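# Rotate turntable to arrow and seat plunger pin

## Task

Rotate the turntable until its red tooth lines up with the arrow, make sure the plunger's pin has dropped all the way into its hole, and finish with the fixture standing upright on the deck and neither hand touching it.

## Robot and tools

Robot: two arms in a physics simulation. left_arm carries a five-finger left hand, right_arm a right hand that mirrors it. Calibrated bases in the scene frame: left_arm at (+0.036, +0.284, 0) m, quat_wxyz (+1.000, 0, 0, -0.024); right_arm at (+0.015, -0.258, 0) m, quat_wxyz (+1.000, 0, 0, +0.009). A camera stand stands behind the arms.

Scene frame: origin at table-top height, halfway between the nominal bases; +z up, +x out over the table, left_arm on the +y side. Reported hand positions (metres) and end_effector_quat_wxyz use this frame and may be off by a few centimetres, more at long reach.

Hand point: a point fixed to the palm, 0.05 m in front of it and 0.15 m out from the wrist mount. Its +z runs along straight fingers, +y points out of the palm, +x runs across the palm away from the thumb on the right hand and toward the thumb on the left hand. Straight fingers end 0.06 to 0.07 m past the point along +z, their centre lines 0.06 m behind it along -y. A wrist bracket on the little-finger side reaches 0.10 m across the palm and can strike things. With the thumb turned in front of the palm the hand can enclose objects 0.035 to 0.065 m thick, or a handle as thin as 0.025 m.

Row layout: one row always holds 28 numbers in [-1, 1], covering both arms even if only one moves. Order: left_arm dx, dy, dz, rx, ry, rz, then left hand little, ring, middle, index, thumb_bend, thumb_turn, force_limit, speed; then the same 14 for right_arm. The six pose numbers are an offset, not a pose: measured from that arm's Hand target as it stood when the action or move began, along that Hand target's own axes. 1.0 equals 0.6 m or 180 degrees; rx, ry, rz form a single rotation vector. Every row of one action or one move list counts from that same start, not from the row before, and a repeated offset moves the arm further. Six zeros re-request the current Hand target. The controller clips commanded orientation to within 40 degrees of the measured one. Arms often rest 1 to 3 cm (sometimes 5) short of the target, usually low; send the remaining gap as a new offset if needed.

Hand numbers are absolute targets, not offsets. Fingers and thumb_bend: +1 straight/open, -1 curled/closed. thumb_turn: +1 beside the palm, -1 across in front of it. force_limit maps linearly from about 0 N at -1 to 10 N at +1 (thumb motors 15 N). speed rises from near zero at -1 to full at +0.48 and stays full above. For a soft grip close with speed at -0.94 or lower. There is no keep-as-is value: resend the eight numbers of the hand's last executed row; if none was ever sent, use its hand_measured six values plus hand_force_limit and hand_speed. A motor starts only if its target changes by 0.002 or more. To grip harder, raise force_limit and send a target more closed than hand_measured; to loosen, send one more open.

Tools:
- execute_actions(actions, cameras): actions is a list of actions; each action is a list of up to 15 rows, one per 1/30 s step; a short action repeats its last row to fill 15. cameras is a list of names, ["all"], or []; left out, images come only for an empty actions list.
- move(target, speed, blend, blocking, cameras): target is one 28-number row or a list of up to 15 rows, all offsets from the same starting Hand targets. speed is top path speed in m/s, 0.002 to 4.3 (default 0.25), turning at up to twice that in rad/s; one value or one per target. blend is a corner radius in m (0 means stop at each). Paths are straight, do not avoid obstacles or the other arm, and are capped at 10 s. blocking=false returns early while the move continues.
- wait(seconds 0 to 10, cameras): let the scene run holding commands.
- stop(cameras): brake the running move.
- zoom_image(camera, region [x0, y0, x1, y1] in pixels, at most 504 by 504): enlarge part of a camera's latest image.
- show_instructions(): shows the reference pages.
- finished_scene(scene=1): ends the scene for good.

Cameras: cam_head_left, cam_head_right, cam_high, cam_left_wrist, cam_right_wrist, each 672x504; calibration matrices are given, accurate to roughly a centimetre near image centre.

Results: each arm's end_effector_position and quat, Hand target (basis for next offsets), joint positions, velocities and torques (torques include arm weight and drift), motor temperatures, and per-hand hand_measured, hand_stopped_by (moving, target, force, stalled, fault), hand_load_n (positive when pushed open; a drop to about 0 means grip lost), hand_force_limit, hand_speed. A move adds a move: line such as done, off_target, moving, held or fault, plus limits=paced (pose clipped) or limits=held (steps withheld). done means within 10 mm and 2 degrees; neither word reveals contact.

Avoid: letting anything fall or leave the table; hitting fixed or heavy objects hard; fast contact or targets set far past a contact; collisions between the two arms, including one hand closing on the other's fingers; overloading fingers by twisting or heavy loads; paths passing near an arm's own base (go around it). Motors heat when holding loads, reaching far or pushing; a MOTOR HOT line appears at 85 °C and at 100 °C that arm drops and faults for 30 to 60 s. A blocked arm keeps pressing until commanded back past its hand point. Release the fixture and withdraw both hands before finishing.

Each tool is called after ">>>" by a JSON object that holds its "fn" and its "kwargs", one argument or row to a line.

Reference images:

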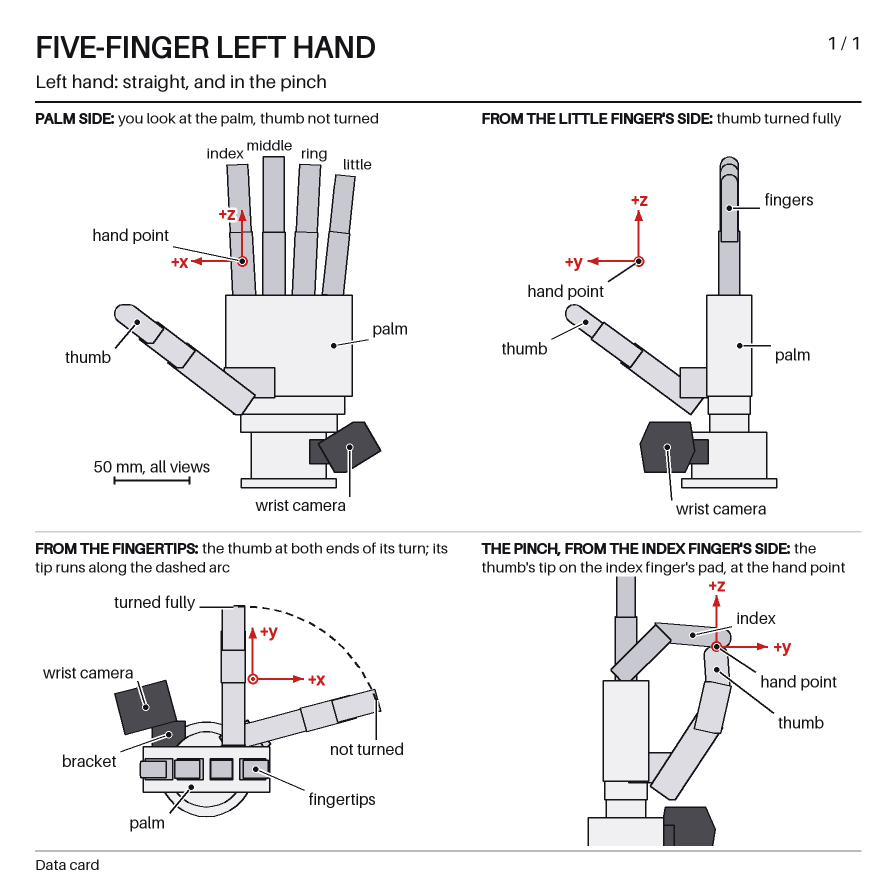

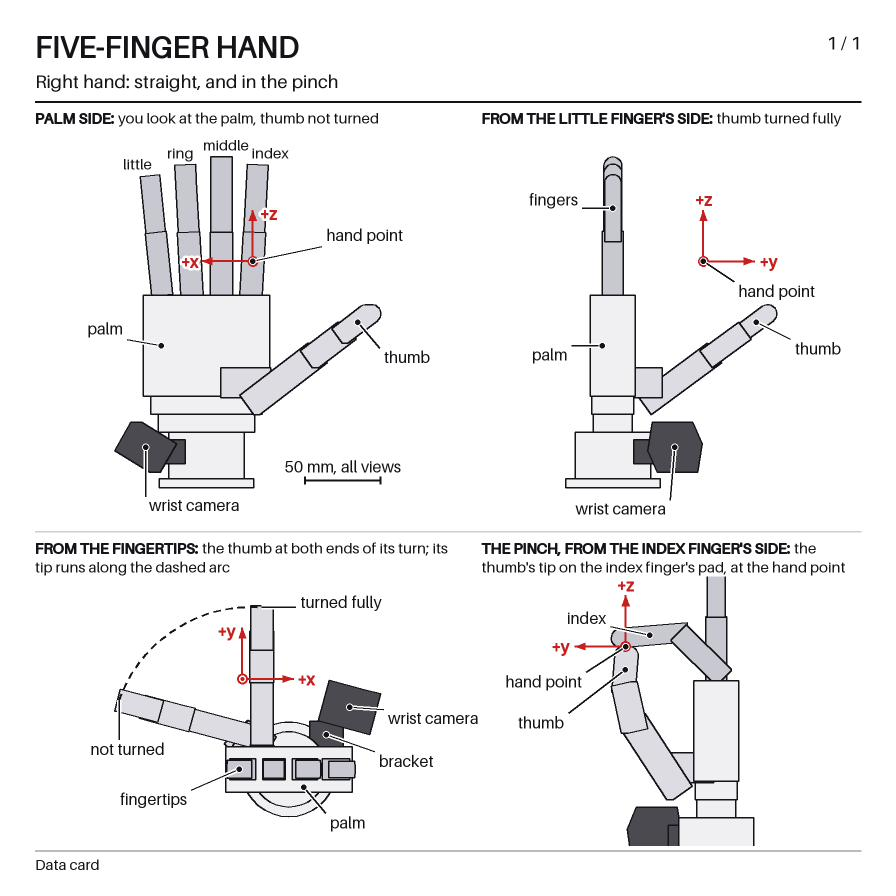

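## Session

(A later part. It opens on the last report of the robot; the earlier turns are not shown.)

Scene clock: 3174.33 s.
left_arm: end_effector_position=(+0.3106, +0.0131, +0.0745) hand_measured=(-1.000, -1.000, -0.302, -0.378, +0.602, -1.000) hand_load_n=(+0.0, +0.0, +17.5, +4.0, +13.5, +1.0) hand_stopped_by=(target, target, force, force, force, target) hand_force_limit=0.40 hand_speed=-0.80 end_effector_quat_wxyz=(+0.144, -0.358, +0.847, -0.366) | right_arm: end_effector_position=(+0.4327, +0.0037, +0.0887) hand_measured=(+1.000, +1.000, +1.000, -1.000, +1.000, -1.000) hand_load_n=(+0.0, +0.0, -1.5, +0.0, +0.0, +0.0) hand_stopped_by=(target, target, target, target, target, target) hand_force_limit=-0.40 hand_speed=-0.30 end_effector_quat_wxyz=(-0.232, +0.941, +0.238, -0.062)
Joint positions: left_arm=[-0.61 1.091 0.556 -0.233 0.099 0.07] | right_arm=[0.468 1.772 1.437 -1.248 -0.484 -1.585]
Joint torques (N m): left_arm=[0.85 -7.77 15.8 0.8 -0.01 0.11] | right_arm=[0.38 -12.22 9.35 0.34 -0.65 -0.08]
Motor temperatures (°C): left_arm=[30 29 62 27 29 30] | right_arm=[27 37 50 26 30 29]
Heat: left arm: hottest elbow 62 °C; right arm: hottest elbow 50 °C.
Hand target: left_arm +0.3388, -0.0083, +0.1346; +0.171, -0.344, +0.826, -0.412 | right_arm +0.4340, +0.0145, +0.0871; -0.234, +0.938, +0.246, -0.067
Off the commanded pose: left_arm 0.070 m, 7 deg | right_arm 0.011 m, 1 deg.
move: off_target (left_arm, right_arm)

>>> {"fn": "move", "kwargs": {
  "target": [
    [0,0.0218,0.0045,0,0,0,-1,-1,-0.55,-0.60,0.2,-1,0.4,-0.8,0.0228,-0.0513,0.0302,0,0,0,1,1,1,-1,1,-1,-0.4,-0.3],
    [0,0.0218,0.0045,0,0,0,-1,-1,-0.55,-0.60,0.2,-1,0.4,-0.8,0.0220,-0.0622,0.0360,0,0,0,1,1,1,-1,1,-1,-0.4,-0.3]
  ],
  "speed": 0.06,
  "blend": 0.01,
  "cameras": ["cam_left_wrist", "cam_right_wrist"]
}}

Scene clock: 3187.47 s.
left_arm: end_effector_position=(+0.3106, +0.0131, +0.0748) hand_measured=(-1.000, -1.000, -0.302, -0.378, +0.602, -1.000) hand_load_n=(+0.0, +0.0, +17.0, +4.0, +13.5, +1.0) hand_stopped_by=(target, target, force, force, force, target) hand_force_limit=0.40 hand_speed=-0.80 end_effector_quat_wxyz=(+0.144, -0.358, +0.847, -0.366) | right_arm: end_effector_position=(+0.4170, +0.0497, +0.0877) hand_measured=(+1.000, +1.000, +1.000, -1.000, +1.000, -1.000) hand_load_n=(+0.0, +0.0, +0.0, +0.0, -0.5, +0.0) hand_stopped_by=(target, target, target, target, target, target) hand_force_limit=-0.40 hand_speed=-0.30 end_effector_quat_wxyz=(-0.237, +0.937, +0.247, -0.067)
Joint positions: left_arm=[-0.61 1.09 0.556 -0.233 0.099 0.07] | right_arm=[0.554 1.794 1.464 -1.22 -0.497 -1.509]
Joint torques (N m): left_arm=[1.03 -7.65 13.3 2.19 0.05 0.13] | right_arm=[-0.26 -12.1 10.19 0.66 -0.19 0.04]
Motor temperatures (°C): left_arm=[30 29 67 27 29 30] | right_arm=[27 37 51 26 30 29]
Heat: left arm: hottest elbow 67 °C; right arm: hottest elbow 51 °C.
Hand target: left_arm +0.3347, -0.0043, +0.1226; +0.171, -0.344, +0.826, -0.412 | right_arm +0.4241, +0.0585, +0.0855; -0.234, +0.938, +0.246, -0.067
Off the commanded pose: left_arm 0.056 m, 7 deg | right_arm 0.012 m, 0 deg.
move: off_target (left_arm, right_arm); blend cut to 0.0037 m at target 1
camera_calibration:
cam_left_wrist: T_world_to_cam=[[0.326072, -0.624167, 0.709995, -0.150005], [-0.945174, -0.20096, 0.257414, 0.269801], [-0.0179885, -0.755004, -0.655473, 0.177525], [0, 0, 0, 1]] pos_world=[0.307115, 0.0946232, 0.153415]
cam_right_wrist: T_world_to_cam=[[0.644594, -0.609176, -0.461956, -0.19992], [-0.520267, -0.792269, 0.318798, 0.23399], [-0.560197, 0.0348451, -0.827626, 0.417323], [0, 0, 0, 1]] pos_world=[0.484388, 0.0490547, 0.178438]
Images, in order (width x height): cam_left_wrist 672x504, cam_right_wrist 672x504.

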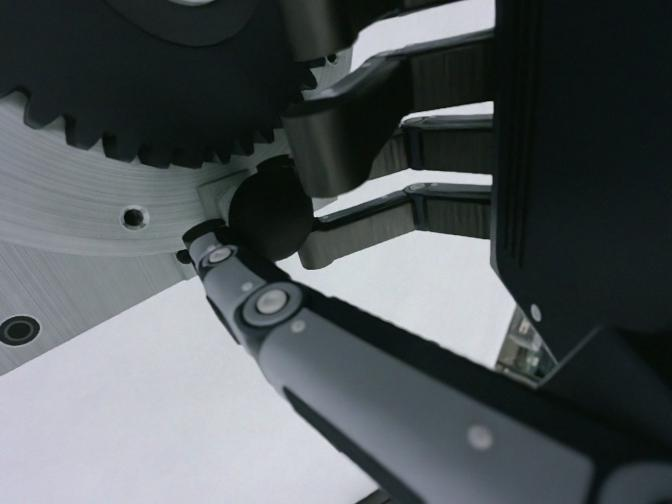

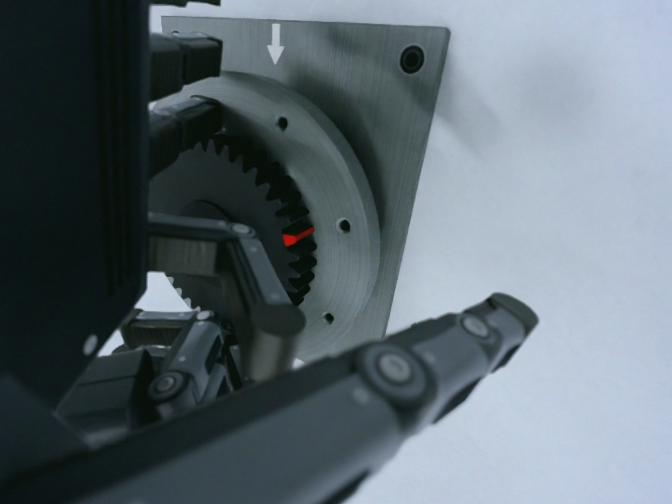

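>>> {"fn": "move", "kwargs": {
  "target": [
    [0,0.0147,0.0032,0,0,0,-1,-1,-0.55,-0.60,0.2,-1,0.4,-0.8,0.0393,-0.0022,-0.0468,0,0,0,1,1,1,-1,1,-1,-0.4,-0.3],
    [0,0.0147,0.0032,0,0,0,-1,-1,-0.55,-0.60,0.2,-1,0.4,-0.8,-0.0197,0.1013,-0.1025,0,0,0,1,1,1,-1,1,-1,-0.4,-0.3],
    [0,0.0147,0.0032,0,0,0,-1,-1,-0.55,-0.60,0.2,-1,0.4,-0.8,-0.0230,0.1133,-0.0655,0,0,0,1,1,1,-1,1,-1,-0.4,-0.3],
    [0,0.0147,0.0032,0,0,0,-1,-1,-0.55,-0.60,0.2,-1,0.4,-0.8,-0.0500,0.0957,-0.0557,0,0,0,1,1,1,-1,1,-1,-0.4,-0.3],
    [0,0.0147,0.0032,0,0,0,-1,-1,-0.55,-0.60,0.2,-1,0.4,-0.8,-0.0295,0.0747,-0.0427,0,0,0,1,1,1,-1,1,-1,-0.4,-0.3]
  ],
  "speed": [0.1,0.12,0.08,0.07,0.06],
  "blend": [0.015,0,0.005,0.005,0],
  "cameras": ["cam_left_wrist", "cam_right_wrist"]
}}

Scene clock: 3219.73 s.
left_arm: end_effector_position=(+0.3112, +0.0127, +0.0752) hand_measured=(-1.000, -1.000, -0.302, -0.378, +0.602, -1.000) hand_load_n=(+0.0, +0.5, +16.5, +3.5, +14.5, +1.5) hand_stopped_by=(target, target, force, force, force, target) hand_force_limit=0.40 hand_speed=-0.80 end_effector_quat_wxyz=(+0.145, -0.358, +0.846, -0.367) | right_arm: end_effector_position=(+0.4364, -0.0048, +0.0871) hand_measured=(+1.000, +1.000, +1.000, -1.000, +1.000, -1.000) hand_load_n=(+0.0, +0.0, -0.5, +0.0, +0.0, +0.0) hand_stopped_by=(target, target, target, target, target, target) hand_force_limit=-0.40 hand_speed=-0.30 end_effector_quat_wxyz=(-0.235, +0.939, +0.242, -0.065)
Joint positions: left_arm=[-0.61 1.09 0.556 -0.229 0.099 0.07] | right_arm=[0.448 1.778 1.439 -1.262 -0.491 -1.617]
Joint torques (N m): left_arm=[1.08 -7.53 11.58 3.1 0.09 0.14] | right_arm=[0.67 -13.27 8.18 0.62 -0.41 0.01]
Motor temperatures (°C): left_arm=[30 29 67 28 29 30] | right_arm=[27 35 53 26 29 29]
Heat: left arm: hottest elbow 67 °C; right arm: hottest elbow 53 °C.
Hand target: left_arm +0.3321, -0.0016, +0.1144; +0.171, -0.344, +0.826, -0.412 | right_arm +0.4342, +0.0050, +0.0872; -0.234, +0.938, +0.246, -0.067
Off the commanded pose: left_arm 0.047 m, 7 deg | right_arm 0.010 m, 1 deg.
move: off_target (left_arm)
camera_calibration:
cam_left_wrist: T_world_to_cam=[[0.324402, -0.62278, 0.711975, -0.150454], [-0.945778, -0.200515, 0.255536, 0.270471], [-0.0163812, -0.756266, -0.654059, 0.176913], [0, 0, 0, 1]] pos_world=[0.30751, 0.0943267, 0.153716]
cam_right_wrist: T_world_to_cam=[[0.639473, -0.618304, -0.456919, -0.244106], [-0.530044, -0.785057, 0.320527, 0.205382], [-0.556891, 0.0372189, -0.829751, 0.428323], [0, 0, 0, 1]] pos_world=[0.50349, -0.00563728, 0.178034]
Images, in order (width x height): cam_left_wrist 672x504, cam_right_wrist 672x504.

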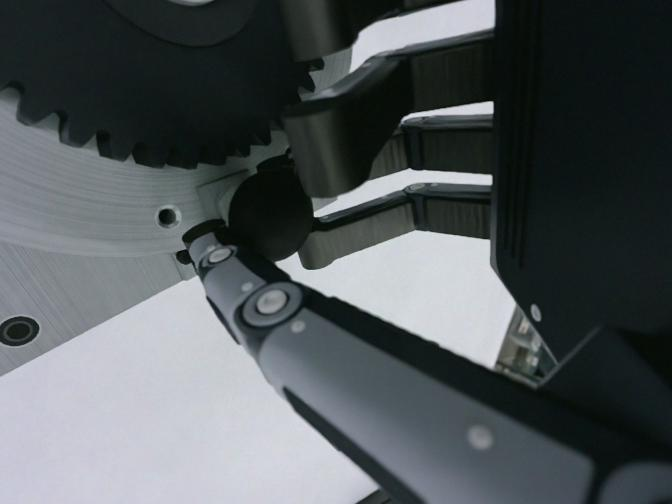

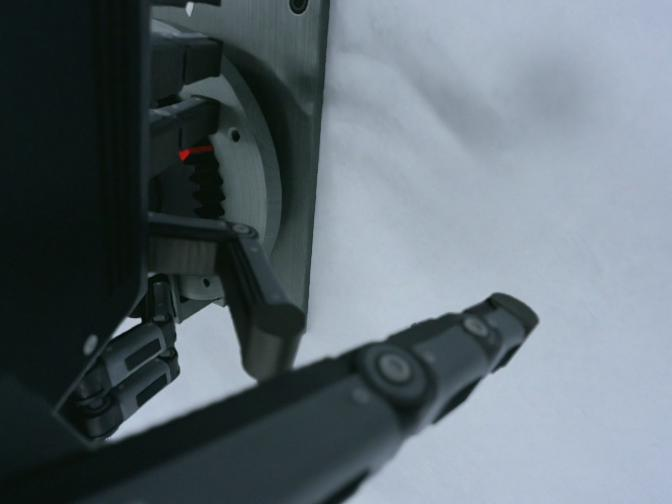

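>>> {"fn": "move", "kwargs": {
  "target": [0,0,0,0,0,0,-1,-1,-0.55,-0.60,0.2,-1,0.4,-0.8,0.0328,-0.0493,0.0290,0,0,0,1,1,1,-1,1,-1,-0.4,-0.3],
  "speed": 0.06,
  "cameras": ["cam_left_wrist", "cam_right_wrist"]
}}

Scene clock: 3234.37 s.
left_arm: end_effector_position=(+0.3112, +0.0127, +0.0752) hand_measured=(-1.000, -1.000, -0.302, -0.378, +0.602, -1.000) hand_load_n=(+0.0, +0.0, +16.5, +3.5, +14.0, +1.5) hand_stopped_by=(target, target, force, force, force, target) hand_force_limit=0.40 hand_speed=-0.80 end_effector_quat_wxyz=(+0.145, -0.358, +0.846, -0.367) | right_arm: end_effector_position=(+0.4275, +0.0347, +0.0879) hand_measured=(+1.000, +1.000, +1.000, -1.000, +1.000, -1.000) hand_load_n=(+0.0, +0.0, +0.0, +0.0, +0.0, +0.0) hand_stopped_by=(target, target, target, target, target, target) hand_force_limit=-0.40 hand_speed=-0.30 end_effector_quat_wxyz=(-0.235, +0.938, +0.246, -0.066)
Joint positions: left_arm=[-0.61 1.09 0.556 -0.229 0.099 0.07] | right_arm=[0.521 1.8 1.472 -1.24 -0.494 -1.545]
Joint torques (N m): left_arm=[1.08 -7.47 11.6 3.11 0.09 0.14] | right_arm=[-0.15 -12.1 10.21 0.64 -0.32 0.04]
Motor temperatures (°C): left_arm=[30 29 66 28 29 30] | right_arm=[27 36 50 26 29 29]
Heat: left arm: hottest elbow 66 °C; right arm: hottest elbow 50 °C.
Hand target: left_arm +0.3321, -0.0016, +0.1144; +0.171, -0.344, +0.826, -0.412 | right_arm +0.4345, +0.0444, +0.0854; -0.234, +0.938, +0.246, -0.067
Off the commanded pose: left_arm 0.047 m, 7 deg | right_arm 0.012 m, 0 deg.
move: off_target (left_arm, right_arm)
camera_calibration:
cam_left_wrist: T_world_to_cam=[[0.324402, -0.62278, 0.711975, -0.150454], [-0.945778, -0.200515, 0.255536, 0.270471], [-0.0163812, -0.756266, -0.654059, 0.176913], [0, 0, 0, 1]] pos_world=[0.30751, 0.0943267, 0.153716]
cam_right_wrist: T_world_to_cam=[[0.644615, -0.611389, -0.458993, -0.215839], [-0.52182, -0.79064, 0.320301, 0.228052], [-0.558727, 0.0330407, -0.828693, 0.423377], [0, 0, 0, 1]] pos_world=[0.494687, 0.034357, 0.178736]
Images, in order (width x height): cam_left_wrist 672x504, cam_right_wrist 672x504.

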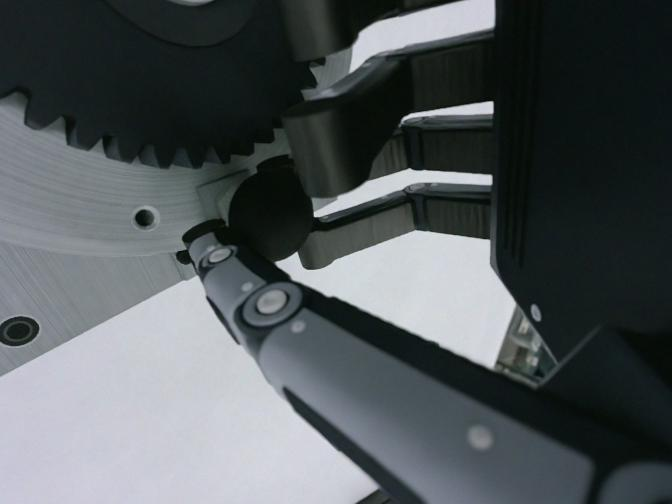

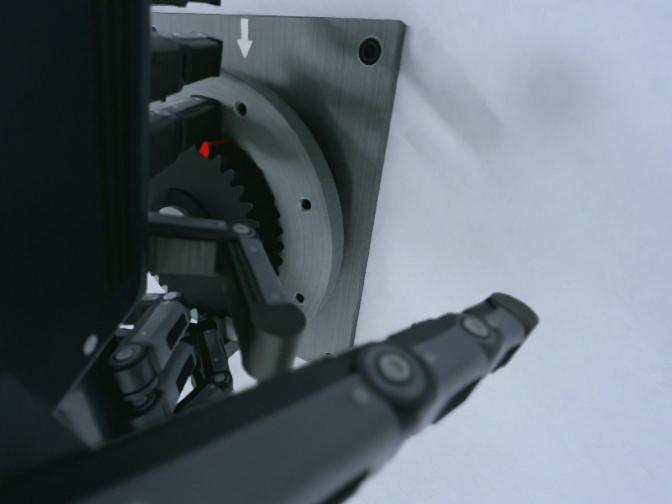

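>>> {"fn": "move", "kwargs": {
  "target": [0,0,0,0,0,0,-1,-1,-0.55,-0.60,0.2,-1,0.4,-0.8,-0.0072,-0.0268,0.0145,0,0,0,1,1,1,-1,1,-1,-0.4,-0.3],
  "speed": 0.05,
  "cameras": ["cam_left_wrist", "cam_right_wrist"]
}}

Scene clock: 3252.67 s.
left_arm: end_effector_position=(+0.3112, +0.0127, +0.0752) hand_measured=(-1.000, -1.000, -0.302, -0.378, +0.602, -1.000) hand_load_n=(+0.0, +0.0, +16.5, +3.0, +14.0, +1.5) hand_stopped_by=(target, target, force, force, force, target) hand_force_limit=0.40 hand_speed=-0.80 end_effector_quat_wxyz=(+0.145, -0.358, +0.846, -0.367) | right_arm: end_effector_position=(+0.4185, +0.0501, +0.0880) hand_measured=(+1.000, +1.000, +1.000, -1.000, +1.000, -1.000) hand_load_n=(+0.0, +0.0, +0.0, +0.0, +0.0, +0.0) hand_stopped_by=(target, target, target, target, target, target) hand_force_limit=-0.40 hand_speed=-0.30 end_effector_quat_wxyz=(-0.235, +0.938, +0.246, -0.068)
Joint positions: left_arm=[-0.61 1.09 0.556 -0.229 0.099 0.07] | right_arm=[0.554 1.8 1.472 -1.226 -0.494 -1.507]
Joint torques (N m): left_arm=[1.08 -7.47 11.58 3.11 0.09 0.14] | right_arm=[0.03 -12.98 8.91 0.98 -0.3 0.03]
Motor temperatures (°C): left_arm=[30 29 65 28 29 30] | right_arm=[27 36 49 26 29 29]
Heat: left arm: hottest elbow 65 °C; right arm: hottest elbow 49 °C.
Hand target: left_arm +0.3321, -0.0016, +0.1144; +0.171, -0.344, +0.826, -0.412 | right_arm +0.4216, +0.0583, +0.0854; -0.234, +0.938, +0.246, -0.067
Off the commanded pose: left_arm 0.047 m, 7 deg | right_arm 0.009 m, 0 deg.
move: off_target (left_arm)
camera_calibration:
cam_left_wrist: T_world_to_cam=[[0.324402, -0.62278, 0.711975, -0.150454], [-0.945778, -0.200515, 0.255536, 0.270471], [-0.0163812, -0.756266, -0.654059, 0.176913], [0, 0, 0, 1]] pos_world=[0.30751, 0.0943267, 0.153716]
cam_right_wrist: T_world_to_cam=[[0.642824, -0.612248, -0.460358, -0.199705], [-0.521165, -0.790004, 0.322925, 0.234903], [-0.561395, 0.032339, -0.826916, 0.41894], [0, 0, 0, 1]] pos_world=[0.485989, 0.0497578, 0.178637]
Images, in order (width x height): cam_left_wrist 672x504, cam_right_wrist 672x504.

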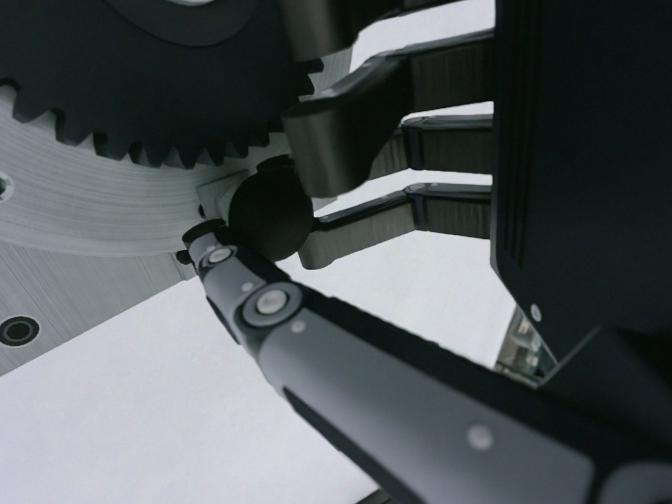

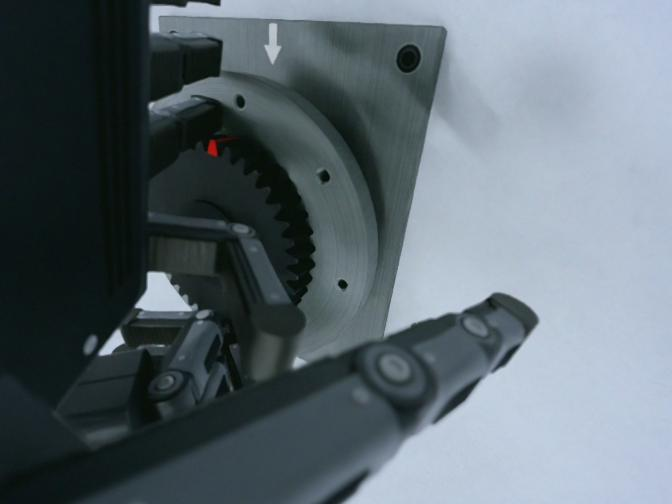

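>>> {"fn": "move", "kwargs": {
  "target": [0,0.0258,0.0077,0,0,0,-1,-1,-0.55,-0.60,0.2,-1,0.4,-0.8,0,0,0,0,0,0,1,1,1,-1,1,-1,-0.4,-0.3],
  "speed": 0.05
}}

Scene clock: 3270.00 s.
left_arm: end_effector_position=(+0.3111, +0.0124, +0.0743) hand_measured=(-1.000, -1.000, -0.302, -0.378, +0.602, -1.000) hand_load_n=(+0.0, +0.0, +13.5, +1.5, +14.0, +1.0) hand_stopped_by=(target, target, force, force, force, target) hand_force_limit=0.40 hand_speed=-0.80 end_effector_quat_wxyz=(+0.149, -0.354, +0.843, -0.376) | right_arm: end_effector_position=(+0.4185, +0.0500, +0.0880) hand_measured=(+1.000, +1.000, +1.000, -1.000, +1.000, -1.000) hand_load_n=(+0.0, +0.5, +0.0, +0.0, +0.0, +0.0) hand_stopped_by=(target, target, target, target, target, target) hand_force_limit=-0.40 hand_speed=-0.30 end_effector_quat_wxyz=(-0.235, +0.938, +0.245, -0.068)
Joint positions: left_arm=[-0.61 1.083 0.539 -0.199 0.101 0.073] | right_arm=[0.554 1.8 1.472 -1.226 -0.494 -1.507]
Joint torques (N m): left_arm=[1.32 -6.24 9.99 3.96 0.09 0.13] | right_arm=[-0.09 -12.98 8.95 0.96 -0.3 0.05]
Motor temperatures (°C): left_arm=[30 29 64 28 29 30] | right_arm=[27 36 49 26 29 29]
Heat: left arm: hottest elbow 64 °C; right arm: hottest elbow 49 °C.
Hand target: left_arm +0.3281, +0.0023, +0.0992; +0.171, -0.344, +0.826, -0.412 | right_arm +0.4216, +0.0583, +0.0854; -0.234, +0.938, +0.246, -0.067
Off the commanded pose: left_arm 0.032 m, 5 deg | right_arm 0.009 m, 0 deg.
move: off_target (left_arm)

>>> {"fn": "move", "kwargs": {
  "target": [0,0.0183,0.0038,-0.0083,0,0,-1,-1,-0.55,-0.60,0.2,-1,0.4,-0.8,0,0,0,0,0,0,1,1,1,-1,1,-1,-0.4,-0.3],
  "speed": 0.05
}}

Scene clock: 3273.17 s.
left_arm: end_effector_position=(+0.3109, +0.0126, +0.0738) hand_measured=(-1.000, -1.000, -0.302, -0.378, +0.602, -1.000) hand_load_n=(+0.0, +0.5, +13.0, +1.5, +13.5, +1.5) hand_stopped_by=(target, target, force, force, force, target) hand_force_limit=0.40 hand_speed=-0.80 end_effector_quat_wxyz=(+0.150, -0.354, +0.843, -0.376) | right_arm: end_effector_position=(+0.4185, +0.0500, +0.0880) hand_measured=(+1.000, +1.000, +1.000, -1.000, +1.000, -1.000) hand_load_n=(+0.0, +0.0, +0.5, +0.0, +0.0, +0.0) hand_stopped_by=(target, target, target, target, target, target) hand_force_limit=-0.40 hand_speed=-0.30 end_effector_quat_wxyz=(-0.235, +0.938, +0.245, -0.068)
Joint positions: left_arm=[-0.61 1.082 0.537 -0.196 0.101 0.073] | right_arm=[0.554 1.8 1.472 -1.226 -0.494 -1.507]
Joint torques (N m): left_arm=[1.32 -5.01 9.5 3.62 0.02 0.16] | right_arm=[-0.09 -12.92 8.92 0.96 -0.3 0.05]
Motor temperatures (°C): left_arm=[30 29 63 28 29 30] | right_arm=[27 36 49 26 29 29]
Heat: left arm: hottest elbow 63 °C; right arm: hottest elbow 49 °C.
Hand target: left_arm +0.3247, +0.0057, +0.0892; +0.166, -0.346, +0.832, -0.401 | right_arm +0.4216, +0.0583, +0.0854; -0.234, +0.938, +0.246, -0.067
Off the commanded pose: left_arm 0.022 m, 4 deg | right_arm 0.009 m, 0 deg.
move: off_target (left_arm)

>>> {"fn": "move", "kwargs": {
  "target": [0,0.0131,0.0063,0,0,0,-1,-1,-0.55,-0.60,0.2,-1,0.4,-0.8,-0.0053,-0.0108,0.0058,0,0,0,1,1,1,-1,1,-1,-0.4,-0.3],
  "speed": 0.05,
  "cameras": ["cam_left_wrist", "cam_right_wrist"]
}}

Scene clock: 3277.67 s.
left_arm: end_effector_position=(+0.3109, +0.0123, +0.0722) hand_measured=(-1.000, -1.000, -0.304, -0.378, +0.602, -1.000) hand_load_n=(+0.0, +0.0, +5.0, +1.0, +15.0, +2.5) hand_stopped_by=(target, target, force, force, force, target) hand_force_limit=0.40 hand_speed=-0.80 end_effector_quat_wxyz=(+0.151, -0.352, +0.841, -0.382) | right_arm: end_effector_position=(+0.4174, +0.0505, +0.0882) hand_measured=(+1.000, +1.000, +1.000, -1.000, +1.000, -1.000) hand_load_n=(+0.0, +0.0, -0.5, +0.0, +0.0, +0.0) hand_stopped_by=(target, target, target, target, target, target) hand_force_limit=-0.40 hand_speed=-0.30 end_effector_quat_wxyz=(-0.234, +0.940, +0.239, -0.069)
Joint positions: left_arm=[-0.61 1.082 0.525 -0.173 0.104 0.073] | right_arm=[0.556 1.8 1.472 -1.224 -0.492 -1.491]
Joint torques (N m): left_arm=[1.32 -4.19 8.9 3.88 -0.04 0.16] | right_arm=[1.03 -13.63 7.98 1.32 -0.36 0.06]
Motor temperatures (°C): left_arm=[30 29 62 28 29 30] | right_arm=[27 36 49 26 29 29]
Heat: left arm: hottest elbow 62 °C; right arm: hottest elbow 49 °C.
Hand target: left_arm +0.3234, +0.0070, +0.0808; +0.166, -0.346, +0.832, -0.401 | right_arm +0.4153, +0.0630, +0.0855; -0.234, +0.938, +0.246, -0.067
Off the commanded pose: left_arm 0.016 m, 3 deg | right_arm 0.013 m, 1 deg.
move: off_target (left_arm, right_arm)
camera_calibration:
cam_left_wrist: T_world_to_cam=[[0.30198, -0.608775, 0.733622, -0.143213], [-0.953309, -0.190266, 0.234523, 0.274596], [-0.00318823, -0.770189, -0.637807, 0.169573], [0, 0, 0, 1]] pos_world=[0.305563, 0.0956646, 0.14882]
cam_right_wrist: T_world_to_cam=[[0.633252, -0.622422, -0.459981, -0.194135], [-0.529372, -0.781898, 0.329242, 0.237091], [-0.564586, 0.0350076, -0.824632, 0.419334], [0, 0, 0, 1]] pos_world=[0.485196, 0.0498668, 0.178437]
Images, in order (width x height): cam_left_wrist 672x504, cam_right_wrist 672x504.

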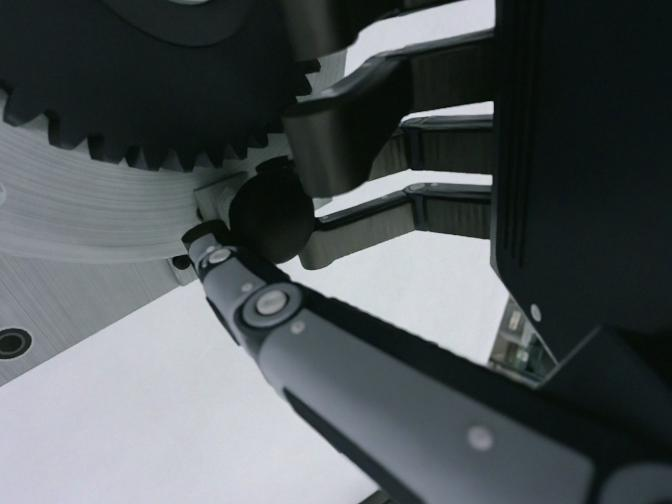

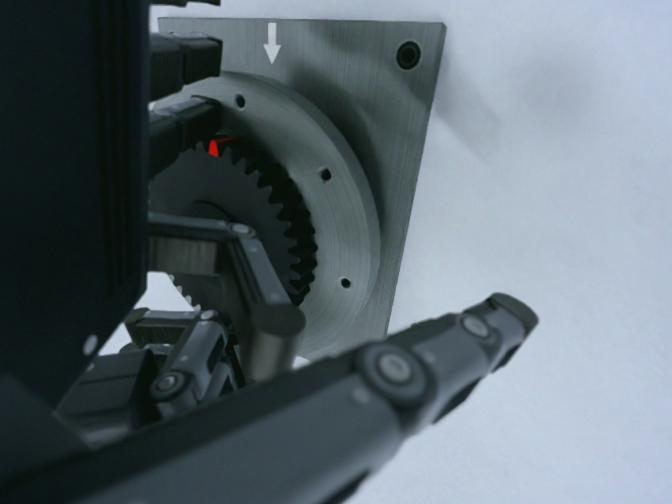

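>>> {"fn": "move", "kwargs": {
  "target": [0,0,0,0,0,0,-1,-1,-0.55,-0.60,0.2,-1,0.4,-0.8,-0.0080,-0.0162,0.0087,0,0,0,1,1,1,-1,1,-1,-0.4,-0.3],
  "speed": 0.05
}}

Scene clock: 3282.60 s.
left_arm: end_effector_position=(+0.3109, +0.0123, +0.0722) hand_measured=(-1.000, -1.000, -0.304, -0.378, +0.602, -1.000) hand_load_n=(+0.0, +0.0, +5.0, +1.0, +15.0, +2.0) hand_stopped_by=(target, target, force, force, force, target) hand_force_limit=0.40 hand_speed=-0.80 end_effector_quat_wxyz=(+0.151, -0.352, +0.841, -0.382) | right_arm: end_effector_position=(+0.4135, +0.0614, +0.0883) hand_measured=(+1.000, +1.000, +1.000, -1.000, +1.000, -1.000) hand_load_n=(+0.0, +0.0, -0.5, +0.0, +0.0, +0.0) hand_stopped_by=(target, target, target, target, target, target) hand_force_limit=-0.40 hand_speed=-0.30 end_effector_quat_wxyz=(-0.234, +0.940, +0.240, -0.065)
Joint positions: left_arm=[-0.61 1.082 0.525 -0.173 0.104 0.073] | right_arm=[0.577 1.799 1.472 -1.206 -0.489 -1.466]
Joint torques (N m): left_arm=[1.32 -4.13 8.88 3.92 -0.04 0.16] | right_arm=[0.97 -14.45 6.76 1.28 -0.43 0.02]
Motor temperatures (°C): left_arm=[30 29 61 28 29 30] | right_arm=[27 36 49 26 29 29]
Heat: left arm: hottest elbow 61 °C; right arm: hottest elbow 49 °C.
Hand target: left_arm +0.3234, +0.0070, +0.0808; +0.166, -0.346, +0.832, -0.401 | right_arm +0.4058, +0.0703, +0.0855; -0.234, +0.938, +0.246, -0.067
Off the commanded pose: left_arm 0.016 m, 3 deg | right_arm 0.012 m, 1 deg.
move: off_target (left_arm, right_arm)

>>> {"fn": "wait", "kwargs": {
  "seconds": 0,
  "cameras": ["cam_left_wrist", "cam_right_wrist"]
}}

>>> {"fn": "zoom_image", "kwargs": {
  "camera": "cam_left_wrist",
  "region": [0, 60, 300, 360]
}}

>>> {"fn": "zoom_image", "kwargs": {
  "camera": "cam_right_wrist",
  "region": [150, 0, 450, 300]
}}

Scene clock: 3286.83 s.
left_arm: end_effector_position=(+0.3109, +0.0123, +0.0722) hand_measured=(-1.000, -1.000, -0.304, -0.378, +0.602, -1.000) hand_load_n=(+0.0, +0.0, +5.0, +1.0, +15.0, +2.0) hand_stopped_by=(target, target, force, force, force, target) hand_force_limit=0.40 hand_speed=-0.80 end_effector_quat_wxyz=(+0.151, -0.352, +0.841, -0.382) | right_arm: end_effector_position=(+0.4135, +0.0614, +0.0883) hand_measured=(+1.000, +1.000, +1.000, -1.000, +1.000, -1.000) hand_load_n=(+0.0, +0.0, -0.5, +0.0, +0.0, +0.0) hand_stopped_by=(target, target, target, target, target, target) hand_force_limit=-0.40 hand_speed=-0.30 end_effector_quat_wxyz=(-0.234, +0.940, +0.240, -0.065)
Joint positions: left_arm=[-0.61 1.082 0.525 -0.173 0.104 0.073] | right_arm=[0.577 1.799 1.472 -1.206 -0.489 -1.466]
Joint torques (N m): left_arm=[1.32 -4.13 8.9 3.9 -0.04 0.16] | right_arm=[1.08 -14.27 6.76 1.26 -0.44 0.04]
Motor temperatures (°C): left_arm=[30 29 60 28 29 30] | right_arm=[27 36 48 26 29 29]
Heat: left arm: hottest elbow 60 °C; right arm: hottest elbow 48 °C.
Hand target: left_arm +0.3234, +0.0070, +0.0808; +0.166, -0.346, +0.832, -0.401 | right_arm +0.4058, +0.0703, +0.0855; -0.234, +0.938, +0.246, -0.067
Off the commanded pose: left_arm 0.016 m, 3 deg | right_arm 0.012 m, 1 deg.
camera_calibration:
cam_left_wrist: T_world_to_cam=[[0.30198, -0.608775, 0.733622, -0.143213], [-0.953309, -0.190266, 0.234523, 0.274596], [-0.00318823, -0.770189, -0.637807, 0.169573], [0, 0, 0, 1]] pos_world=[0.305563, 0.0956646, 0.14882]
cam_right_wrist: T_world_to_cam=[[0.636377, -0.621821, -0.456467, -0.186517], [-0.532327, -0.78228, 0.323522, 0.245344], [-0.558258, 0.0371081, -0.828837, 0.414493], [0, 0, 0, 1]] pos_world=[0.480692, 0.060566, 0.179034]
Images, in order (width x height): cam_left_wrist 672x504, cam_right_wrist 672x504.

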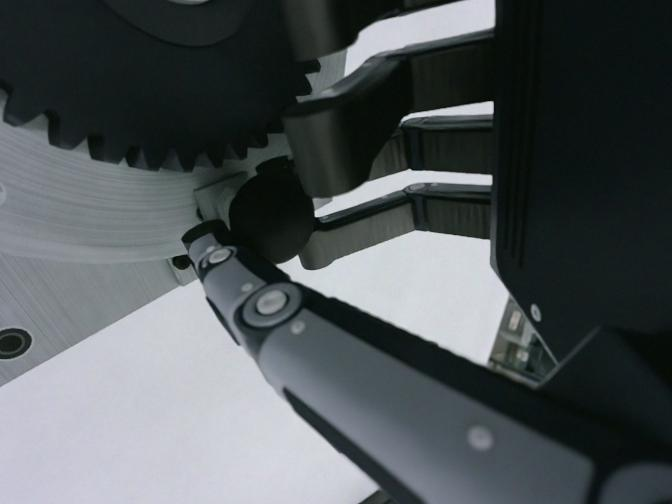

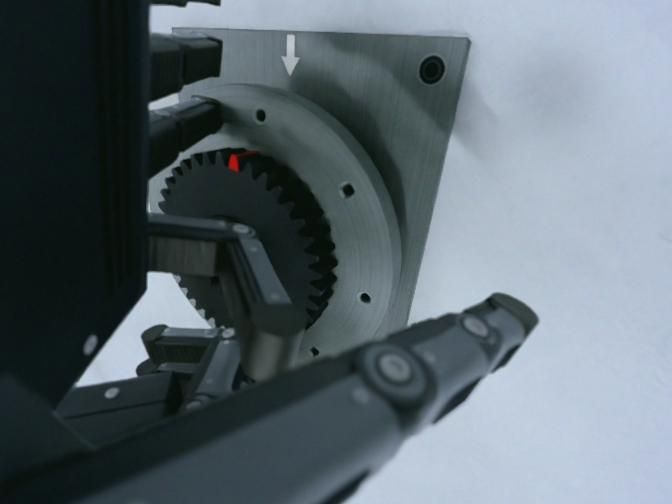

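Scaled by 1.680 from the camera's 672x504 image, which has a finer 960x720 frame.

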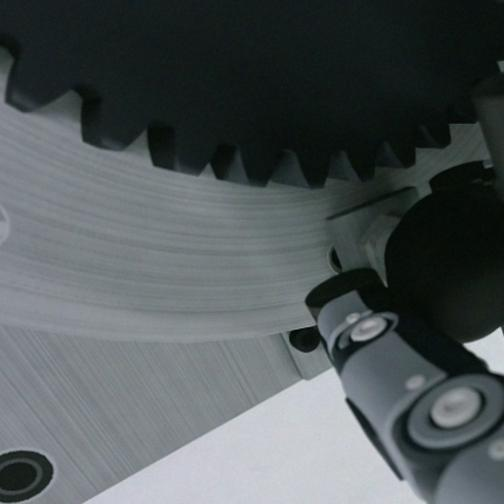

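Scaled by 1.680 from the camera's 672x504 image, which has a finer 960x720 frame.

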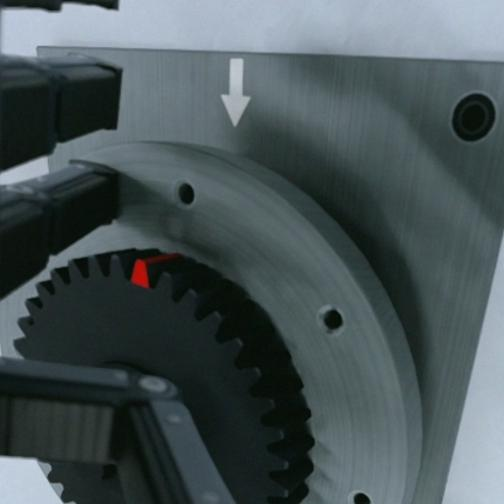

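>>> {"fn": "move", "kwargs": {
  "target": [
    [0,-0.0581,-0.0205,0,0,0,-1,-1,-0.55,-0.60,0.2,-1,0.4,-0.8,0.0470,-0.0037,-0.0448,0,0,0,1,1,1,-1,1,-1,-0.4,-0.3],
    [0,-0.0581,-0.0205,0,0,0,-1,-1,-0.55,-0.60,0.2,-1,0.4,-0.8,0.0107,0.0888,-0.0943,0,0,0,1,1,1,-1,1,-1,-0.4,-0.3],
    [0,-0.0581,-0.0205,0,0,0,-1,-1,-0.55,-0.60,0.2,-1,0.4,-0.8,0.0095,0.1017,-0.0603,0,0,0,1,1,1,-1,1,-1,-0.4,-0.3],
    [0,-0.0581,-0.0205,0,0,0,-1,-1,-0.55,-0.60,0.2,-1,0.4,-0.8,-0.0078,0.0917,-0.0540,0,0,0,1,1,1,-1,1,-1,-0.4,-0.3]
  ],
  "speed": [0.08,0.12,0.08,0.06],
  "blend": [0.015,0,0.005,0],
  "cameras": ["cam_left_wrist", "cam_right_wrist"]
}}

>>> {"fn": "zoom_image", "kwargs": {
  "camera": "cam_right_wrist",
  "region": [140, 60, 290, 210]
}}

Scene clock: 3315.03 s.
left_arm: end_effector_position=(+0.3099, +0.0135, +0.0740) hand_measured=(-1.000, -1.000, -0.302, -0.378, +0.602, -1.000) hand_load_n=(+0.0, +0.5, +17.0, +4.5, +12.0, +1.5) hand_stopped_by=(target, target, force, force, force, target) hand_force_limit=0.40 hand_speed=-0.80 end_effector_quat_wxyz=(+0.148, -0.354, +0.844, -0.374) | right_arm: end_effector_position=(+0.4402, +0.0082, +0.0872) hand_measured=(+1.000, +1.000, +1.000, -1.000, +1.000, -1.000) hand_load_n=(+0.0, +0.0, +0.0, +0.0, -0.5, +0.0) hand_stopped_by=(target, target, target, target, target, target) hand_force_limit=-0.40 hand_speed=-0.30 end_effector_quat_wxyz=(-0.237, +0.939, +0.241, -0.066)
Joint positions: left_arm=[-0.61 1.08 0.538 -0.205 0.102 0.073] | right_arm=[0.464 1.8 1.471 -1.264 -0.497 -1.598]
Joint torques (N m): left_arm=[1.03 -6.07 14.58 0.46 -0.11 0.11] | right_arm=[0.38 -14.86 6.45 0.68 -0.2 0.01]
Motor temperatures (°C): left_arm=[30 29 57 28 29 30] | right_arm=[27 35 47 26 29 29]
Heat: left arm: hottest elbow 57 °C; right arm: hottest elbow 47 °C.
Hand target: left_arm +0.3319, -0.0014, +0.1156; +0.166, -0.346, +0.832, -0.401 | right_arm +0.4330, +0.0124, +0.0881; -0.234, +0.938, +0.245, -0.067
Off the commanded pose: left_arm 0.050 m, 4 deg | right_arm 0.008 m, 1 deg.
move: off_target (left_arm)
camera_calibration:
cam_left_wrist: T_world_to_cam=[[0.312327, -0.616881, 0.722433, -0.145698], [-0.949916, -0.194371, 0.244702, 0.271753], [-0.0105316, -0.762678, -0.646693, 0.174518], [0, 0, 0, 1]] pos_world=[0.305486, 0.0960436, 0.151618]
cam_right_wrist: T_world_to_cam=[[0.637233, -0.616743, -0.462128, -0.23704], [-0.529187, -0.786095, 0.319399, 0.217203], [-0.560263, 0.0410203, -0.827298, 0.431229], [0, 0, 0, 1]] pos_world=[0.507592, 0.00686077, 0.177838]
Images, in order (width x height): cam_left_wrist 672x504, cam_right_wrist 672x504.

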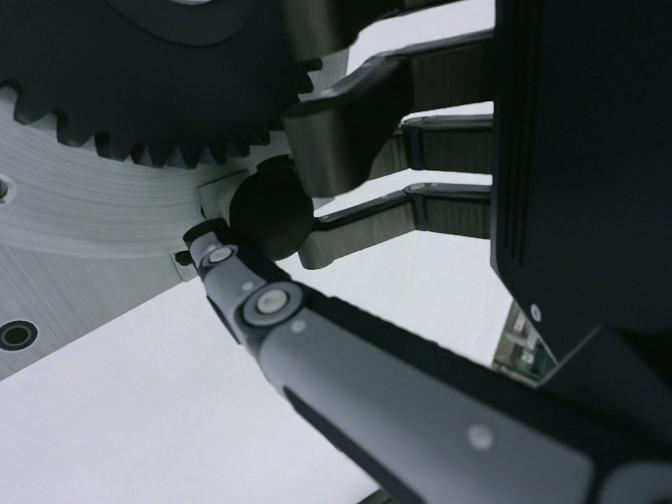

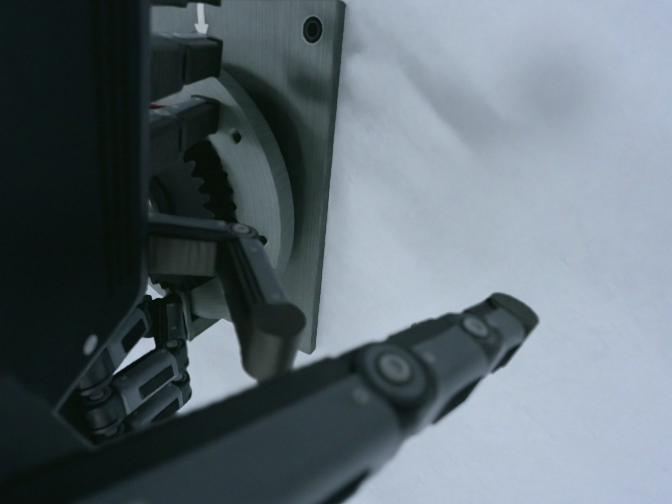

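Scaled by 3.360 from the camera's 672x504 image, which has a finer 960x720 frame.

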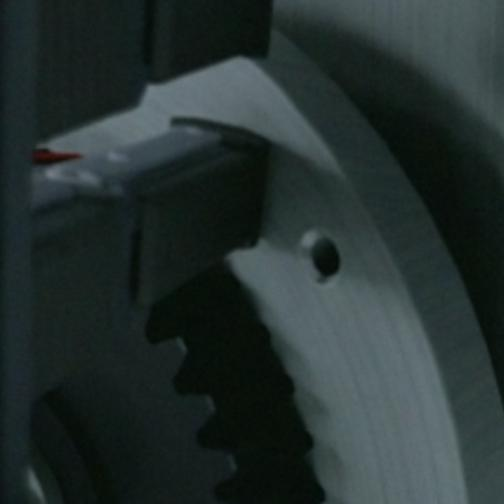

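>>> {"fn": "move", "kwargs": {
  "target": [0,-0.0150,-0.0010,0,0,0,-1,-1,-0.55,-0.60,0.2,-1,0.4,-0.8,0.0040,-0.0065,0.0057,0,0,0,1,1,1,-1,1,-1,-0.4,-0.3],
  "speed": 0.06
}}

Scene clock: 3319.60 s.
left_arm: end_effector_position=(+0.3103, +0.0134, +0.0746) hand_measured=(-1.000, -1.000, -0.302, -0.378, +0.602, -1.000) hand_load_n=(+0.0, +0.0, +19.0, +4.0, +13.0, +1.5) hand_stopped_by=(target, target, force, force, force, target) hand_force_limit=0.40 hand_speed=-0.80 end_effector_quat_wxyz=(+0.145, -0.356, +0.847, -0.368) | right_arm: end_effector_position=(+0.4395, +0.0127, +0.0872) hand_measured=(+1.000, +1.000, +1.000, -1.000, +1.000, -1.000) hand_load_n=(+0.0, +0.0, +0.0, +0.0, +0.0, +0.0) hand_stopped_by=(target, target, target, target, target, target) hand_force_limit=-0.40 hand_speed=-0.30 end_effector_quat_wxyz=(-0.237, +0.938, +0.243, -0.064)
Joint positions: left_arm=[-0.61 1.087 0.552 -0.228 0.101 0.073] | right_arm=[0.473 1.8 1.471 -1.256 -0.496 -1.591]
Joint torques (N m): left_arm=[0.79 -6.65 15.38 0.59 -0.13 0.11] | right_arm=[0.56 -14.62 6.82 0.72 -0.25 -0.01]
Motor temperatures (°C): left_arm=[30 29 59 28 29 30] | right_arm=[27 36 47 26 29 29]
Heat: left arm: hottest elbow 59 °C; right arm: hottest elbow 47 °C.
Hand target: left_arm +0.3356, -0.0050, +0.1230; +0.166, -0.346, +0.832, -0.401 | right_arm +0.4326, +0.0180, +0.0870; -0.234, +0.938, +0.246, -0.067
Off the commanded pose: left_arm 0.058 m, 5 deg | right_arm 0.009 m, 1 deg.
move: off_target (left_arm)

>>> {"fn": "move", "kwargs": {
  "target": [0,-0.0060,-0.0030,0,0,0,-1,-1,-0.55,-0.60,0.2,-1,0.4,-0.8,-0.0022,-0.0147,0.0078,0,0,0,1,1,1,-1,1,-1,-0.4,-0.3],
  "speed": 0.05,
  "cameras": ["cam_left_wrist", "cam_right_wrist"]
}}

>>> {"fn": "zoom_image", "kwargs": {
  "camera": "cam_left_wrist",
  "region": [0, 60, 300, 360]
}}

Scene clock: 3326.10 s.
left_arm: end_effector_position=(+0.3095, +0.0142, +0.0751) hand_measured=(-1.000, -1.000, -0.302, -0.378, +0.602, -1.000) hand_load_n=(+0.5, +0.0, +19.5, +3.5, +13.0, +1.5) hand_stopped_by=(target, target, force, force, force, target) hand_force_limit=0.40 hand_speed=-0.80 end_effector_quat_wxyz=(+0.143, -0.357, +0.848, -0.363) | right_arm: end_effector_position=(+0.4359, +0.0230, +0.0872) hand_measured=(+1.000, +1.000, +1.000, -1.000, +1.000, -1.000) hand_load_n=(+0.0, +0.0, +0.0, +0.0, +0.0, +0.0) hand_stopped_by=(target, target, target, target, target, target) hand_force_limit=-0.40 hand_speed=-0.30 end_effector_quat_wxyz=(-0.237, +0.938, +0.244, -0.062)
Joint positions: left_arm=[-0.61 1.087 0.558 -0.244 0.1 0.073] | right_arm=[0.493 1.799 1.471 -1.242 -0.496 -1.569]
Joint torques (N m): left_arm=[0.79 -6.77 15.53 0.61 -0.12 0.1] | right_arm=[0.32 -14.97 6.31 0.66 -0.25 0.04]
Motor temperatures (°C): left_arm=[30 29 59 28 29 30] | right_arm=[27 36 48 26 29 29]
Heat: left arm: hottest elbow 59 °C; right arm: hottest elbow 48 °C.
Hand target: left_arm +0.3361, -0.0056, +0.1269; +0.166, -0.346, +0.832, -0.401 | right_arm +0.4266, +0.0260, +0.0870; -0.234, +0.938, +0.245, -0.067
Off the commanded pose: left_arm 0.062 m, 6 deg | right_arm 0.010 m, 1 deg.
move: off_target (left_arm)
camera_calibration:
cam_left_wrist: T_world_to_cam=[[0.327208, -0.62848, 0.705654, -0.149153], [-0.94468, -0.199628, 0.260248, 0.268479], [-0.0226929, -0.751772, -0.659033, 0.180317], [0, 0, 0, 1]] pos_world=[0.306522, 0.0954136, 0.154214]
cam_right_wrist: T_world_to_cam=[[0.643613, -0.61282, -0.45849, -0.228324], [-0.528928, -0.78913, 0.312265, 0.22715], [-0.553171, 0.0415304, -0.832032, 0.425524], [0, 0, 0, 1]] pos_world=[0.502486, 0.0216571, 0.178434]
Images, in order (width x height): cam_left_wrist 672x504, cam_right_wrist 672x504.

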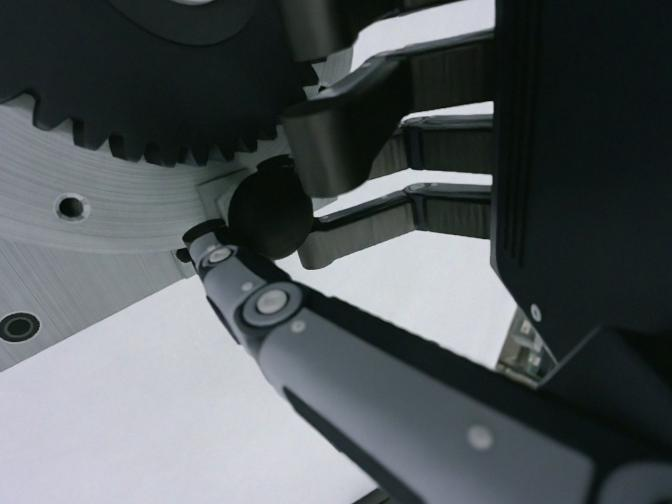

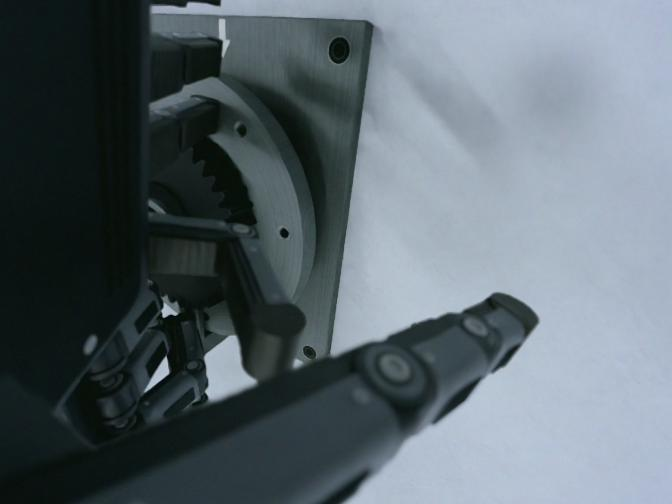

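Scaled by 1.680 from the camera's 672x504 image, which has a finer 960x720 frame.

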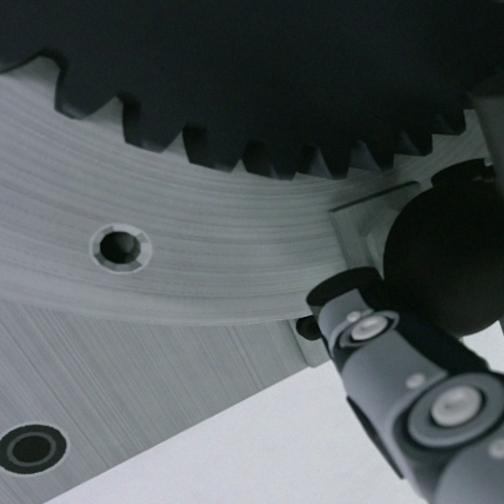

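>>> {"fn": "move", "kwargs": {
  "target": [0,0,0,0,0,0,-1,-1,-0.55,-0.60,0.2,-1,0.4,-0.8,-0.0144,0.0165,-0.0088,0,0,0,1,1,1,-1,1,-1,-0.4,-0.3],
  "speed": 0.05,
  "cameras": ["cam_left_wrist", "cam_right_wrist"]
}}

Scene clock: 3340.57 s.
left_arm: end_effector_position=(+0.3097, +0.0141, +0.0753) hand_measured=(-1.000, -1.000, -0.302, -0.378, +0.602, -1.000) hand_load_n=(+0.0, +0.0, +19.5, +3.5, +13.5, +1.5) hand_stopped_by=(target, target, force, force, force, target) hand_force_limit=0.40 hand_speed=-0.80 end_effector_quat_wxyz=(+0.143, -0.357, +0.848, -0.364) | right_arm: end_effector_position=(+0.4319, +0.0211, +0.0868) hand_measured=(+1.000, +1.000, +1.000, -1.000, +1.000, -1.000) hand_load_n=(+0.0, +0.0, +0.5, +0.0, +0.0, +0.0) hand_stopped_by=(target, target, target, target, target, target) hand_force_limit=-0.40 hand_speed=-0.30 end_effector_quat_wxyz=(-0.239, +0.938, +0.245, -0.060)
Joint positions: left_arm=[-0.61 1.087 0.559 -0.244 0.1 0.073] | right_arm=[0.493 1.786 1.45 -1.231 -0.497 -1.57]
Joint torques (N m): left_arm=[0.79 -6.77 15.54 0.69 -0.12 0.1] | right_arm=[-1.44 -15.09 5.82 0.1 -0.22 -0.17]
Motor temperatures (°C): left_arm=[30 29 60 28 29 30] | right_arm=[27 36 47 26 29 29]
Heat: left arm: hottest elbow 60 °C; right arm: hottest elbow 47 °C.
Hand target: left_arm +0.3362, -0.0057, +0.1271; +0.166, -0.346, +0.832, -0.401 | right_arm +0.4245, +0.0121, +0.0871; -0.234, +0.938, +0.246, -0.067
Off the commanded pose: left_arm 0.061 m, 6 deg | right_arm 0.012 m, 1 deg.
move: off_target (left_arm, right_arm)
camera_calibration:
cam_left_wrist: T_world_to_cam=[[0.326991, -0.628279, 0.705934, -0.149314], [-0.94476, -0.199552, 0.260015, 0.26858], [-0.0224917, -0.75196, -0.658825, 0.180235], [0, 0, 0, 1]] pos_world=[0.306622, 0.0953141, 0.154314]
cam_right_wrist: T_world_to_cam=[[0.645428, -0.610902, -0.458499, -0.227937], [-0.529678, -0.790464, 0.307584, 0.224434], [-0.550331, 0.0443334, -0.833769, 0.42191], [0, 0, 0, 1]] pos_world=[0.498184, 0.019455, 0.178234]
Images, in order (width x height): cam_left_wrist 672x504, cam_right_wrist 672x504.

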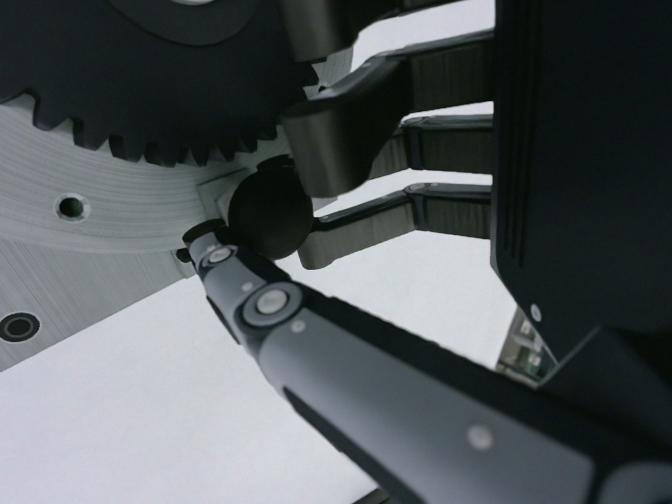

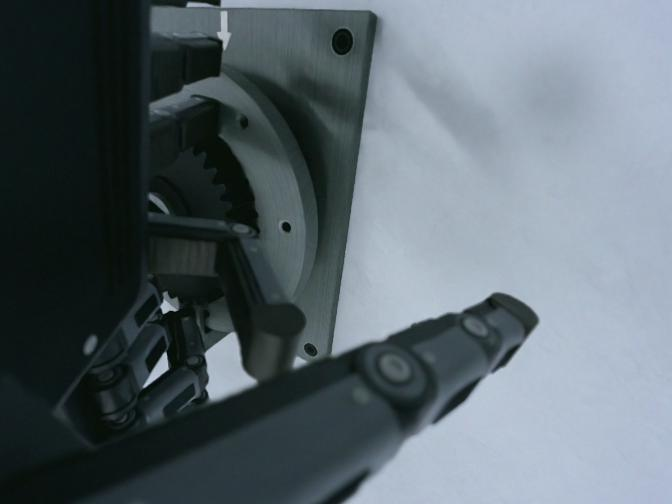

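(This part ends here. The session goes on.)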